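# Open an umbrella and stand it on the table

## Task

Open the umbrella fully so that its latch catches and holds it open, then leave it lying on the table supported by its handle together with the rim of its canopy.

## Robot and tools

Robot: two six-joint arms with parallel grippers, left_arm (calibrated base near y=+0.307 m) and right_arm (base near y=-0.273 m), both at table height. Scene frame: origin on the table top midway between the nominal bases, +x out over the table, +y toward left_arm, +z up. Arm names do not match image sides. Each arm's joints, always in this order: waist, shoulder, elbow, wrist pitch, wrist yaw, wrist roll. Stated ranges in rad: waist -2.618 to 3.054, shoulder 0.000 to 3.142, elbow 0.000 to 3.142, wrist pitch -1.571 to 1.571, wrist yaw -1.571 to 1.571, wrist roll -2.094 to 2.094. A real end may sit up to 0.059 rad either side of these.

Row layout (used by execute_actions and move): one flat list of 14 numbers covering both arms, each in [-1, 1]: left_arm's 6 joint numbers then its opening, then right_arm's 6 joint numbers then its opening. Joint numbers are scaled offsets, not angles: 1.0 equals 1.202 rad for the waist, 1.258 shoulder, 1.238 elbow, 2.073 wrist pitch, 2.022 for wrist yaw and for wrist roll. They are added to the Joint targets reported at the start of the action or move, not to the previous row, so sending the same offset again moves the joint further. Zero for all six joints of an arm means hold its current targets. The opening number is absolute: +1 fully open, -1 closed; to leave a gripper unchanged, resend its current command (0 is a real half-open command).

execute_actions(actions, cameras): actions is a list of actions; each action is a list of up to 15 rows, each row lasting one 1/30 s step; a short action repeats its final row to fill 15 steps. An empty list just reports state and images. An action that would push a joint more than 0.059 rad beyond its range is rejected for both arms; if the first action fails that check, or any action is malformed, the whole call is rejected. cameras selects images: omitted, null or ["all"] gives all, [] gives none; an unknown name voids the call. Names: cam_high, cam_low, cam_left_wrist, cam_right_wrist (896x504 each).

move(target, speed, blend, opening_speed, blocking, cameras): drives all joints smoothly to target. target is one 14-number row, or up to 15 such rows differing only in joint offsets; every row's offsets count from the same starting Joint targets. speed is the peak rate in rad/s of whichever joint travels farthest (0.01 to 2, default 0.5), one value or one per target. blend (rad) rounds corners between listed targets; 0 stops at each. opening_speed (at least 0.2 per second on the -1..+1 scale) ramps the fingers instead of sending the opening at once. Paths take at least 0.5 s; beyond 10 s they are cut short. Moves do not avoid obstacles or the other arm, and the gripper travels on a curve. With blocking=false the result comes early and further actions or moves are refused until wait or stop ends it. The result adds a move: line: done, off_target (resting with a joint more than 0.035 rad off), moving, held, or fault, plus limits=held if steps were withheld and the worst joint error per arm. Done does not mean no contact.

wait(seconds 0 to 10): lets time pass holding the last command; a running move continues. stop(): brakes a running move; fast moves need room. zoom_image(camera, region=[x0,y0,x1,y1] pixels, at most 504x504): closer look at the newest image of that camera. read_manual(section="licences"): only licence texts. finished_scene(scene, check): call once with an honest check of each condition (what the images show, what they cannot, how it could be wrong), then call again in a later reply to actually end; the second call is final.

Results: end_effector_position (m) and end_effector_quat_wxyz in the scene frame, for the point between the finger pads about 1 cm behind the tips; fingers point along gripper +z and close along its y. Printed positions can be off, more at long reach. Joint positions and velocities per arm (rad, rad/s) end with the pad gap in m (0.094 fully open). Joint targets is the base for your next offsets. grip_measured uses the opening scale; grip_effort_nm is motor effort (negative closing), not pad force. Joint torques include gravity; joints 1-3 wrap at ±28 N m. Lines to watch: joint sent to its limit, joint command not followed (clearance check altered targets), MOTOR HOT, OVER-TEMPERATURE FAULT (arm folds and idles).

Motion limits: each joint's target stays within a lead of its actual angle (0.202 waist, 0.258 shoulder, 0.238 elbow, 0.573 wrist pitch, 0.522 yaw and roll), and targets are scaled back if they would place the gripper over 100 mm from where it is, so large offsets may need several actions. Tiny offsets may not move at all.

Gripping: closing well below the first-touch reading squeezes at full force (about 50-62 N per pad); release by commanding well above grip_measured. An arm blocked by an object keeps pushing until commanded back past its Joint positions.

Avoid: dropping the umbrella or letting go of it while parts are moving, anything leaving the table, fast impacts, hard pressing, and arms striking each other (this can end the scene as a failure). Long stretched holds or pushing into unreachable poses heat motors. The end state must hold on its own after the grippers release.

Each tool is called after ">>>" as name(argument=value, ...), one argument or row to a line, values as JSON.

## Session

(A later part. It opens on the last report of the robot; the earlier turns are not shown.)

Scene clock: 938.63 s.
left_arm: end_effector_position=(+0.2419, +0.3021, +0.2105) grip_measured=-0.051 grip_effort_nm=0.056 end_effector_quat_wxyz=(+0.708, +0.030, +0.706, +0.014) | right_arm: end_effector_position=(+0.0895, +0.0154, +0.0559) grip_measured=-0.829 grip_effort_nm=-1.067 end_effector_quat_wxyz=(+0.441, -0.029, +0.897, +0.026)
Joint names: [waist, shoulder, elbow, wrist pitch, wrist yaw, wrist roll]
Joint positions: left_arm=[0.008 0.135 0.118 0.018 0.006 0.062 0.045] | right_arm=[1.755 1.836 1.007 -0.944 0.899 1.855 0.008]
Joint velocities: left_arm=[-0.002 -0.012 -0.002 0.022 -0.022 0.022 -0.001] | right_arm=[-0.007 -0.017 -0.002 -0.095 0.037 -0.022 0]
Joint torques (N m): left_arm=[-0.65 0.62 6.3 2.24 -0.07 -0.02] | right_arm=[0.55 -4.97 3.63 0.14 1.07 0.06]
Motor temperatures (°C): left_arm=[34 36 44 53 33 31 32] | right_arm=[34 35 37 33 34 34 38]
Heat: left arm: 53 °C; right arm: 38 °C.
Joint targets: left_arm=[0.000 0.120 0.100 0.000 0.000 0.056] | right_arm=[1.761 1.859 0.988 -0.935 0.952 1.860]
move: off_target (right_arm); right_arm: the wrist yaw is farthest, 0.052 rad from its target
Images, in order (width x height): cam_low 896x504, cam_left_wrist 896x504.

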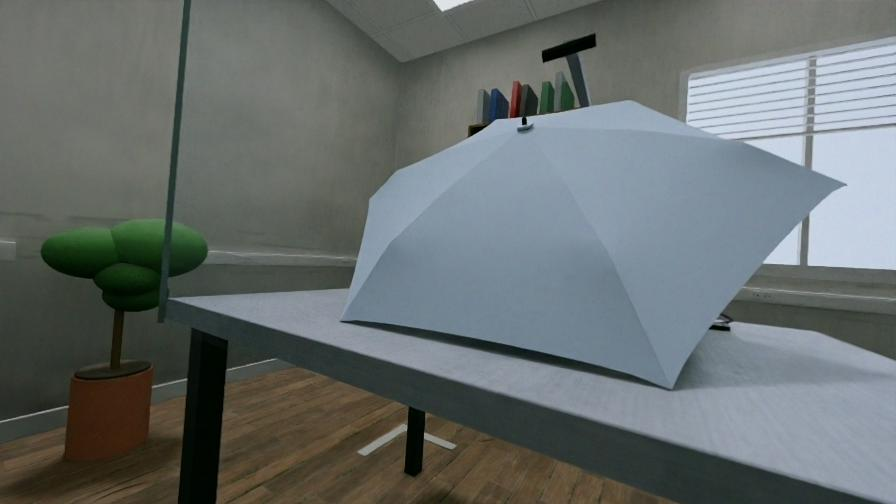

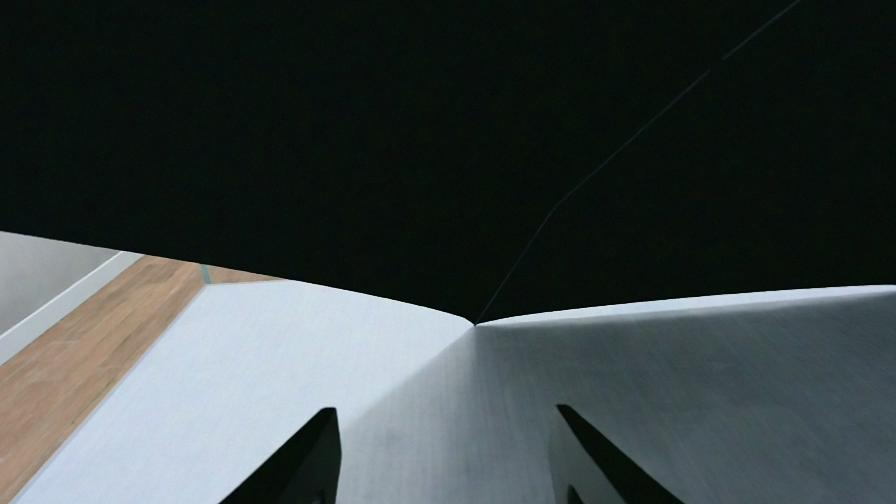

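>>> move(
  target=[0, 0, 0, 0, 0, 0, -0.05, 0, 0, 0, 0, 0, 0, -0.2],
  speed=0.2,
  opening_speed=0.3,
)

Scene clock: 946.73 s.
left_arm: end_effector_position=(+0.2419, +0.3021, +0.2105) grip_measured=-0.051 grip_effort_nm=0.056 end_effector_quat_wxyz=(+0.708, +0.030, +0.706, +0.014) | right_arm: end_effector_position=(+0.0918, +0.0165, +0.0584) grip_measured=-0.202 grip_effort_nm=0.100 end_effector_quat_wxyz=(+0.451, -0.031, +0.891, +0.029)
Joint names: [waist, shoulder, elbow, wrist pitch, wrist yaw, wrist roll]
Joint positions: left_arm=[0.008 0.135 0.118 0.018 0.006 0.062 0.045] | right_arm=[1.755 1.839 1.007 -0.944 0.923 1.855 0.037]
Joint velocities: left_arm=[-0.002 -0.002 0.022 -0.007 0.081 0.007 -0.002] | right_arm=[-0.027 -0.012 -0.012 0.066 -0.081 0.081 0]
Joint torques (N m): left_arm=[-0.68 0.62 6.27 2.24 -0.08 -0.03] | right_arm=[0.59 -5.2 3.69 0.13 0.82 0.09]
Motor temperatures (°C): left_arm=[34 36 44 53 33 31 32] | right_arm=[34 35 37 33 34 34 38]
Heat: left arm: 53 °C; right arm: 38 °C.
Joint targets: left_arm=[0.000 0.120 0.100 0.000 0.000 0.056] | right_arm=[1.761 1.859 0.988 -0.935 0.952 1.860]
move: done

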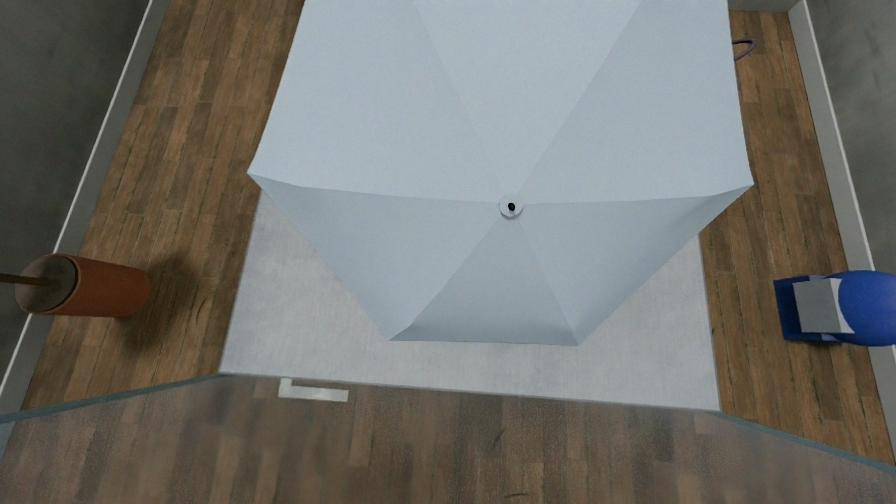

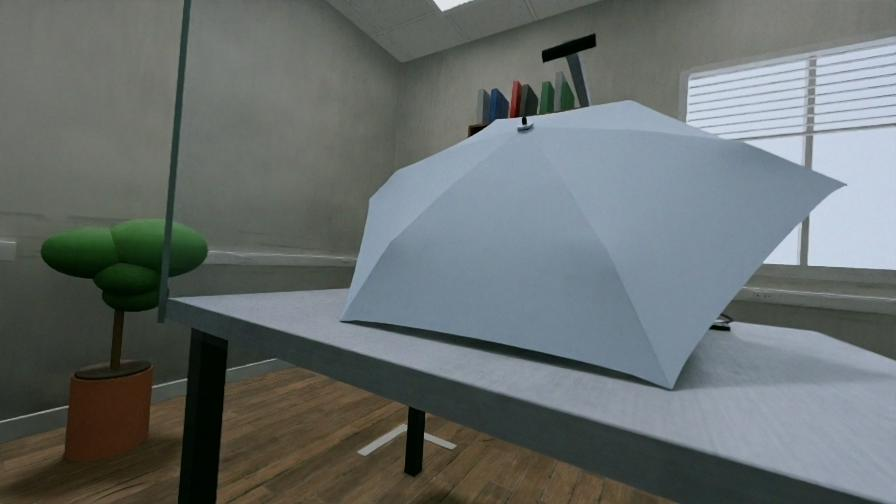

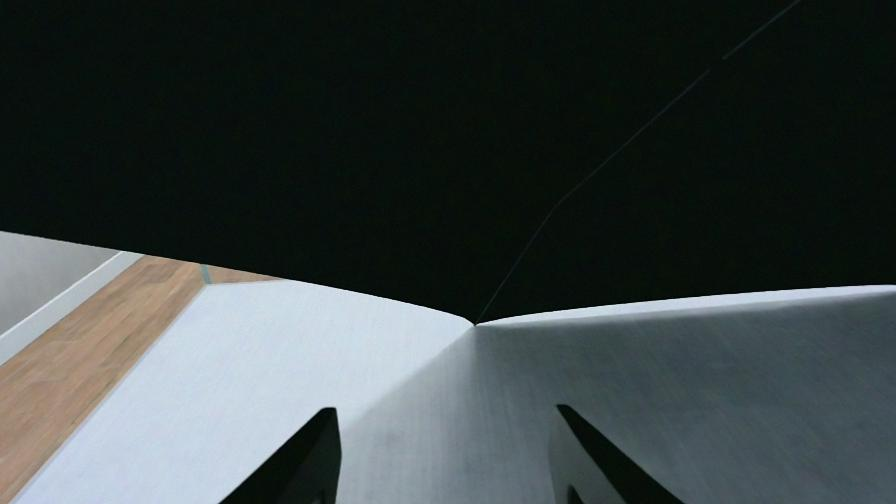

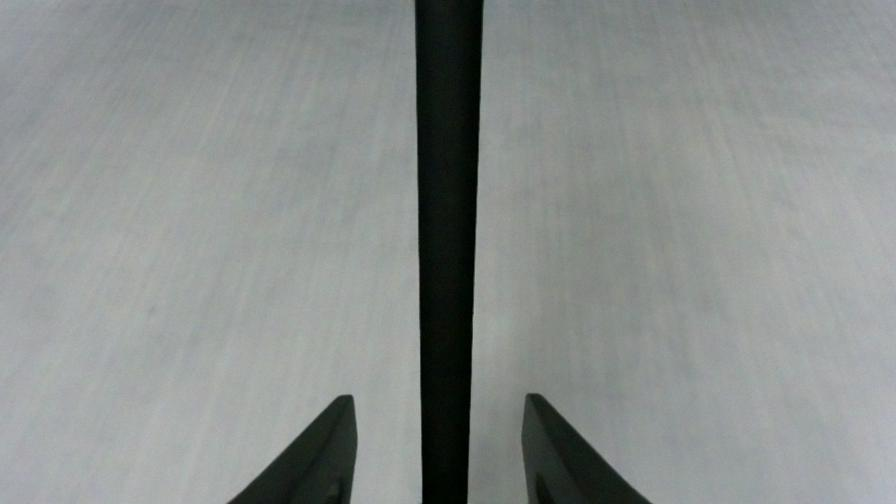

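>>> move(
  target=[0, 0, 0, 0, 0, 0, -0.05, 0.1747, 0.0127, 0.2044, -0.2209, -0.0485, 0.1137, 0.1],
  speed=0.15,
  opening_speed=0.5,
)

Scene clock: 959.10 s.
left_arm: end_effector_position=(+0.2419, +0.3021, +0.2105) grip_measured=-0.051 grip_effort_nm=0.056 end_effector_quat_wxyz=(+0.708, +0.030, +0.706, +0.014) | right_arm: end_effector_position=(+0.0297, +0.0067, +0.1043) grip_measured=+0.098 grip_effort_nm=0.081 end_effector_quat_wxyz=(+0.449, -0.071, +0.891, +0.012)
Joint names: [waist, shoulder, elbow, wrist pitch, wrist yaw, wrist roll]
Joint positions: left_arm=[0.008 0.135 0.118 0.018 0.006 0.062 0.045] | right_arm=[1.966 1.854 1.215 -1.37 0.852 2.076 0.052]
Joint velocities: left_arm=[-0.002 -0.012 -0.022 0.066 -0.066 -0.037 -0.001] | right_arm=[0.007 0.017 -0.002 -0.007 -0.037 0.051 -0.002]
Joint torques (N m): left_arm=[-0.65 0.61 6.28 2.23 -0.07 -0.02] | right_arm=[0.43 -5.38 7.73 -0.56 0.46 0.12]
Motor temperatures (°C): left_arm=[34 36 44 53 33 31 32] | right_arm=[34 35 37 33 34 34 37]
Heat: left arm: 53 °C; right arm: 37 °C.
Joint targets: left_arm=[0.000 0.120 0.100 0.000 0.000 0.056] | right_arm=[1.971 1.875 1.241 -1.393 0.854 2.087]
joint sent to its limit (right arm) — the wrist roll, upper limit.
move: done

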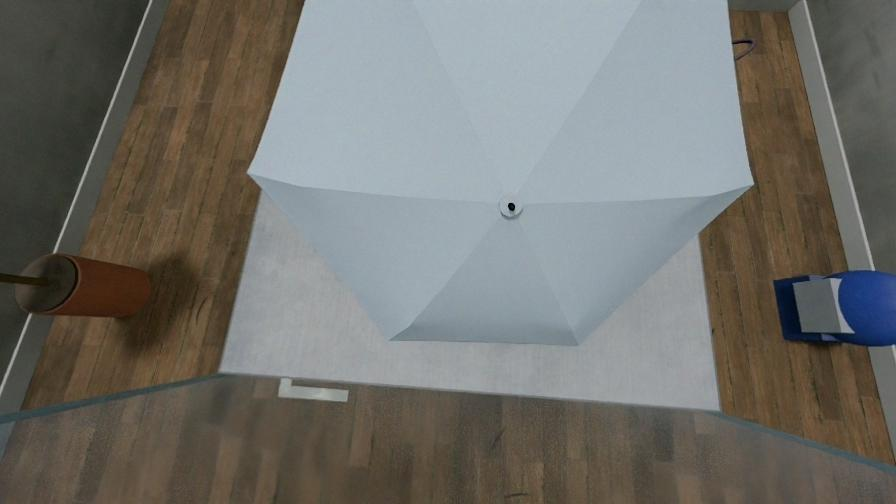

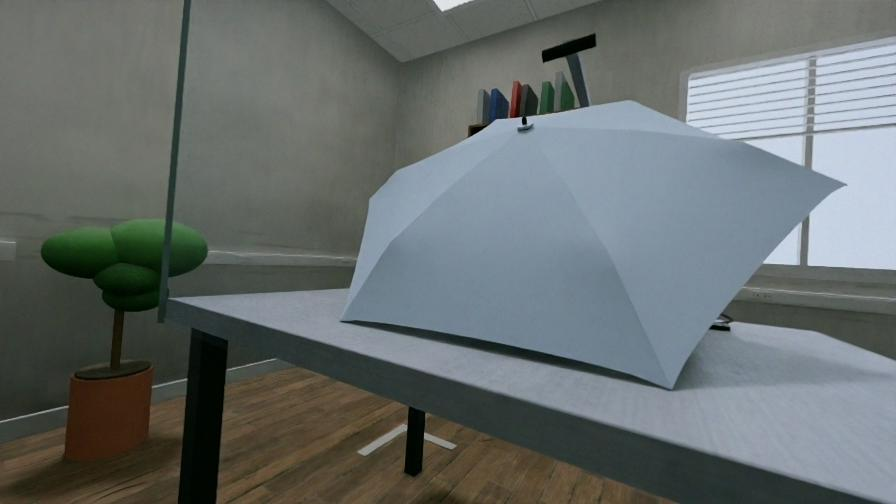

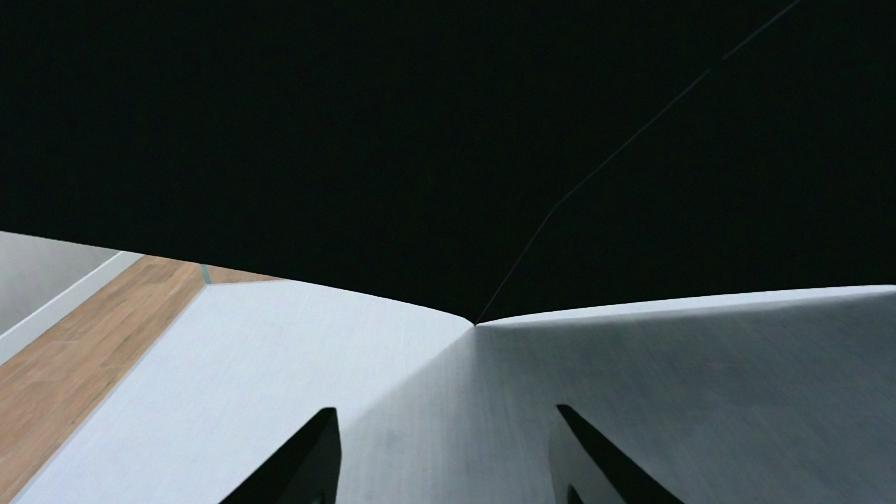

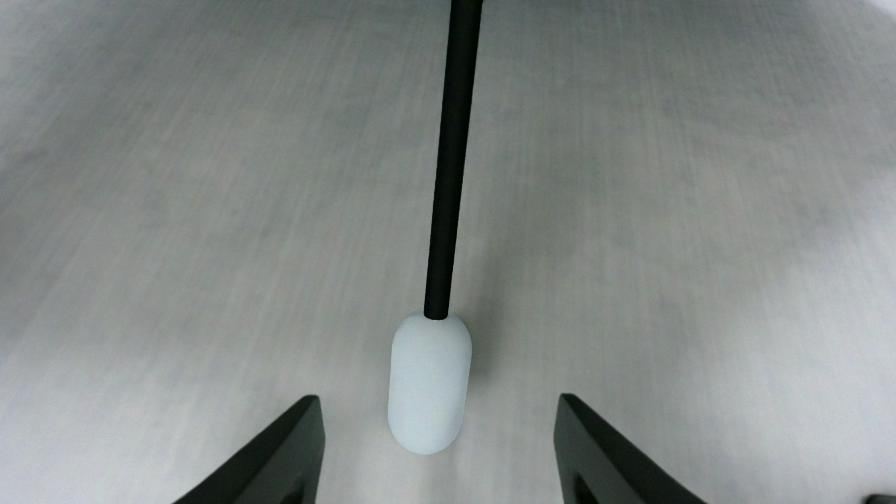

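>>> zoom_image(
  camera="cam_right_wrist",
  region=[340, 280, 540, 480],
)

>>> zoom_image(
  camera="cam_high",
  region=[200, 100, 700, 380],
)

Scaled by 2.520 from the camera's 896x504 image, which has a finer 1280x720 frame.

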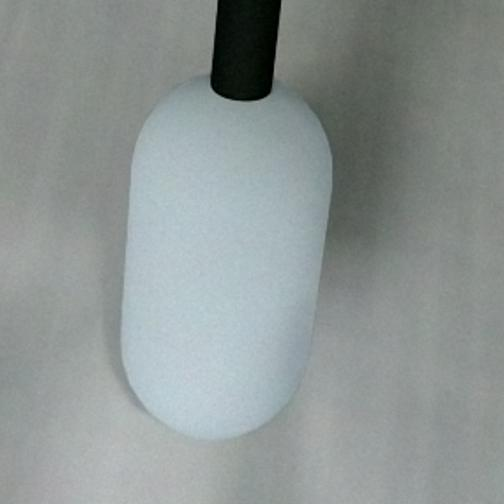

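Scaled by 1.008 from the camera's 896x504 image, which has a finer 1280x720 frame.

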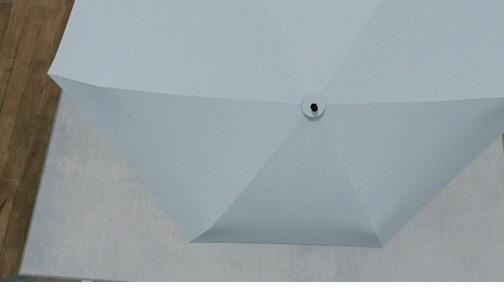

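>>> finished_scene(
  scene=1,
  check="Opened & latched: the white latch tooth was seen popped out behind the runner in the left wrist camera, the runner held with both the push and left gripper removed (still seen in place as the left arm retreated), canopy is fully spread in cam_high/cam_low and unchanged after release. Cannot see the runner now from under the canopy, but canopy shape is unchanged. On table, resting on handle and canopy edge: right wrist camera shows the handle capsule on the table with contact shadow; left wrist and cam_low show the two lower rib tips touching the table; umbrella did not move when the right gripper opened and retreated 8 cm. Both grippers are open and clear. Rim tips are at x~0.59, well inside the table far edge 0.71; handle at x~0.05 on the table.",
)

This call ended nothing. Check each condition that your pictures could not show: look closer or test it, and mend what is not met. Then call finished_scene again.

>>> move(
  target=[0, 0, 0, 0.17, 0.45, 0, -0.05, 0, 0, 0, 0, 0, 0, 0.1],
  speed=0.5,
)

Scene clock: 969.03 s.
left_arm: end_effector_position=(+0.1609, +0.1641, +0.2696) grip_measured=-0.051 grip_effort_nm=0.051 end_effector_quat_wxyz=(+0.739, +0.378, +0.506, -0.237) | right_arm: end_effector_position=(+0.0297, +0.0065, +0.1043) grip_measured=+0.098 grip_effort_nm=0.081 end_effector_quat_wxyz=(+0.449, -0.071, +0.891, +0.012)
Joint names: [waist, shoulder, elbow, wrist pitch, wrist yaw, wrist roll]
Joint positions: left_arm=[0.008 0.135 0.118 0.353 0.907 0.061 0.045] | right_arm=[1.966 1.854 1.215 -1.371 0.851 2.076 0.052]
Joint velocities: left_arm=[0.007 0.002 -0.007 0.037 -0.022 -0.037 0] | right_arm=[0.022 -0.012 -0.002 -0.022 -0.11 0.007 -0.001]
Joint torques (N m): left_arm=[-0.66 0.96 5.85 1.88 -0.13 -0.02] | right_arm=[0.47 -5.33 7.75 -0.53 0.46 0.11]
Motor temperatures (°C): left_arm=[34 36 44 52 33 31 32] | right_arm=[34 35 37 33 34 34 37]
Heat: left arm: 52 °C; right arm: 37 °C.
Joint targets: left_arm=[0.000 0.120 0.100 0.353 0.910 0.056] | right_arm=[1.971 1.875 1.241 -1.393 0.854 2.087]
move: done

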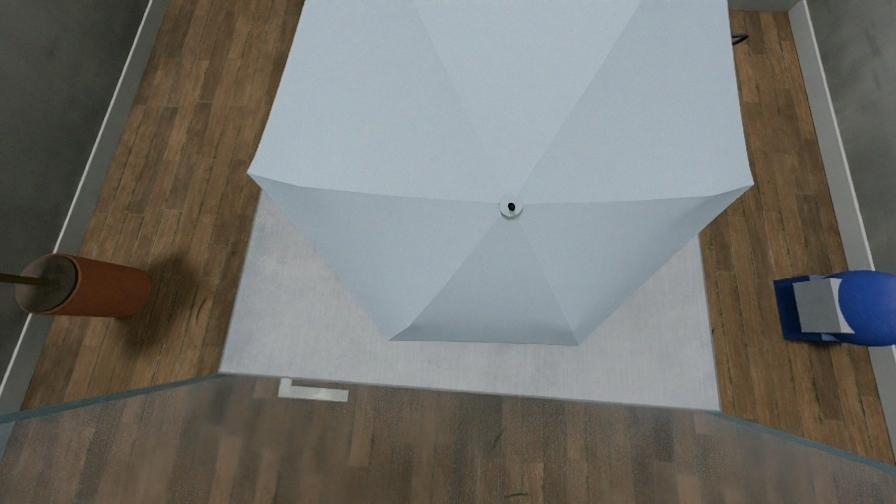

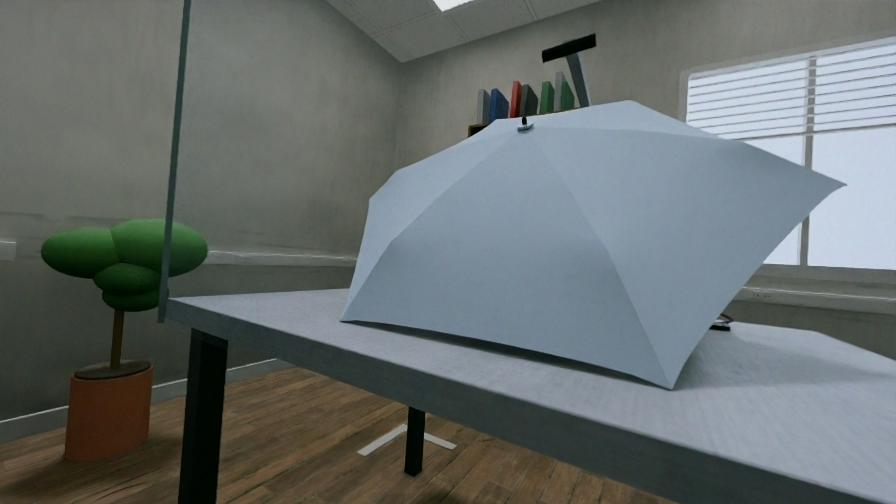

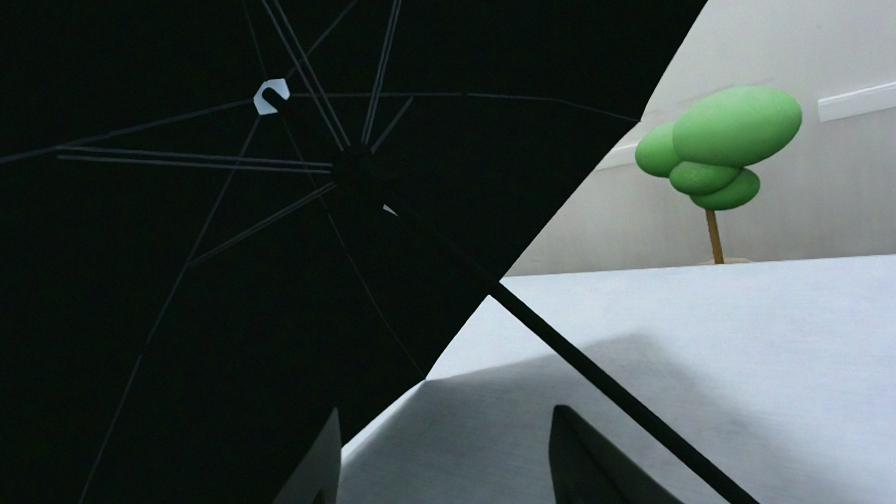

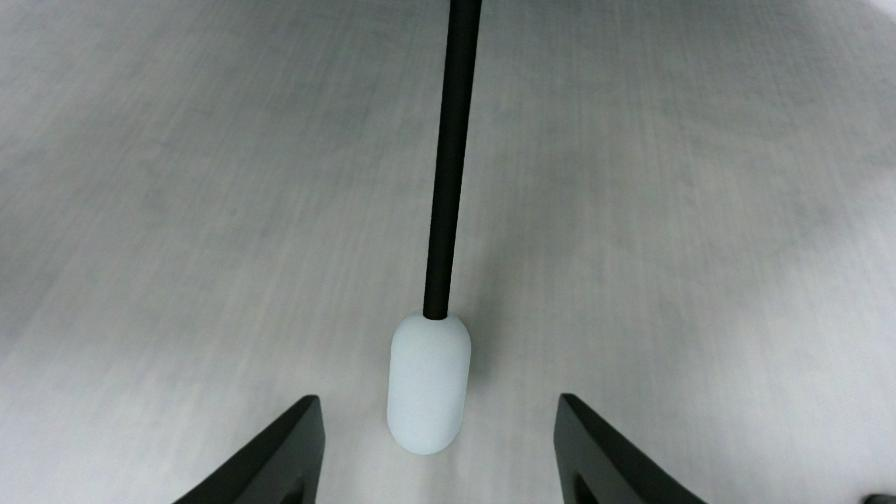

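>>> finished_scene(
  scene=1,
  check="Latched open: the left wrist camera, now turned under the canopy, shows the runner near the crown with all stretchers spread and the white latch tooth still popped out directly behind the runner (handle side), with nothing holding it. Canopy fully spread in cam_high/cam_low. Resting on handle and canopy edge: right wrist image shows the handle capsule on the table with contact shadow; left wrist image shows the -y lower rib tip meeting its shadow on the table, earlier image showed the +y lower tip touching; cam_low shows both tips at the table. Umbrella hasn't moved between images since release. Robot: both grippers are open, right about 7-8 cm behind the shaft, left >10 cm away; no contact. Rim at x~0.59, handle at x~0.05, all on table.",
)

The scene is finished: the task was done.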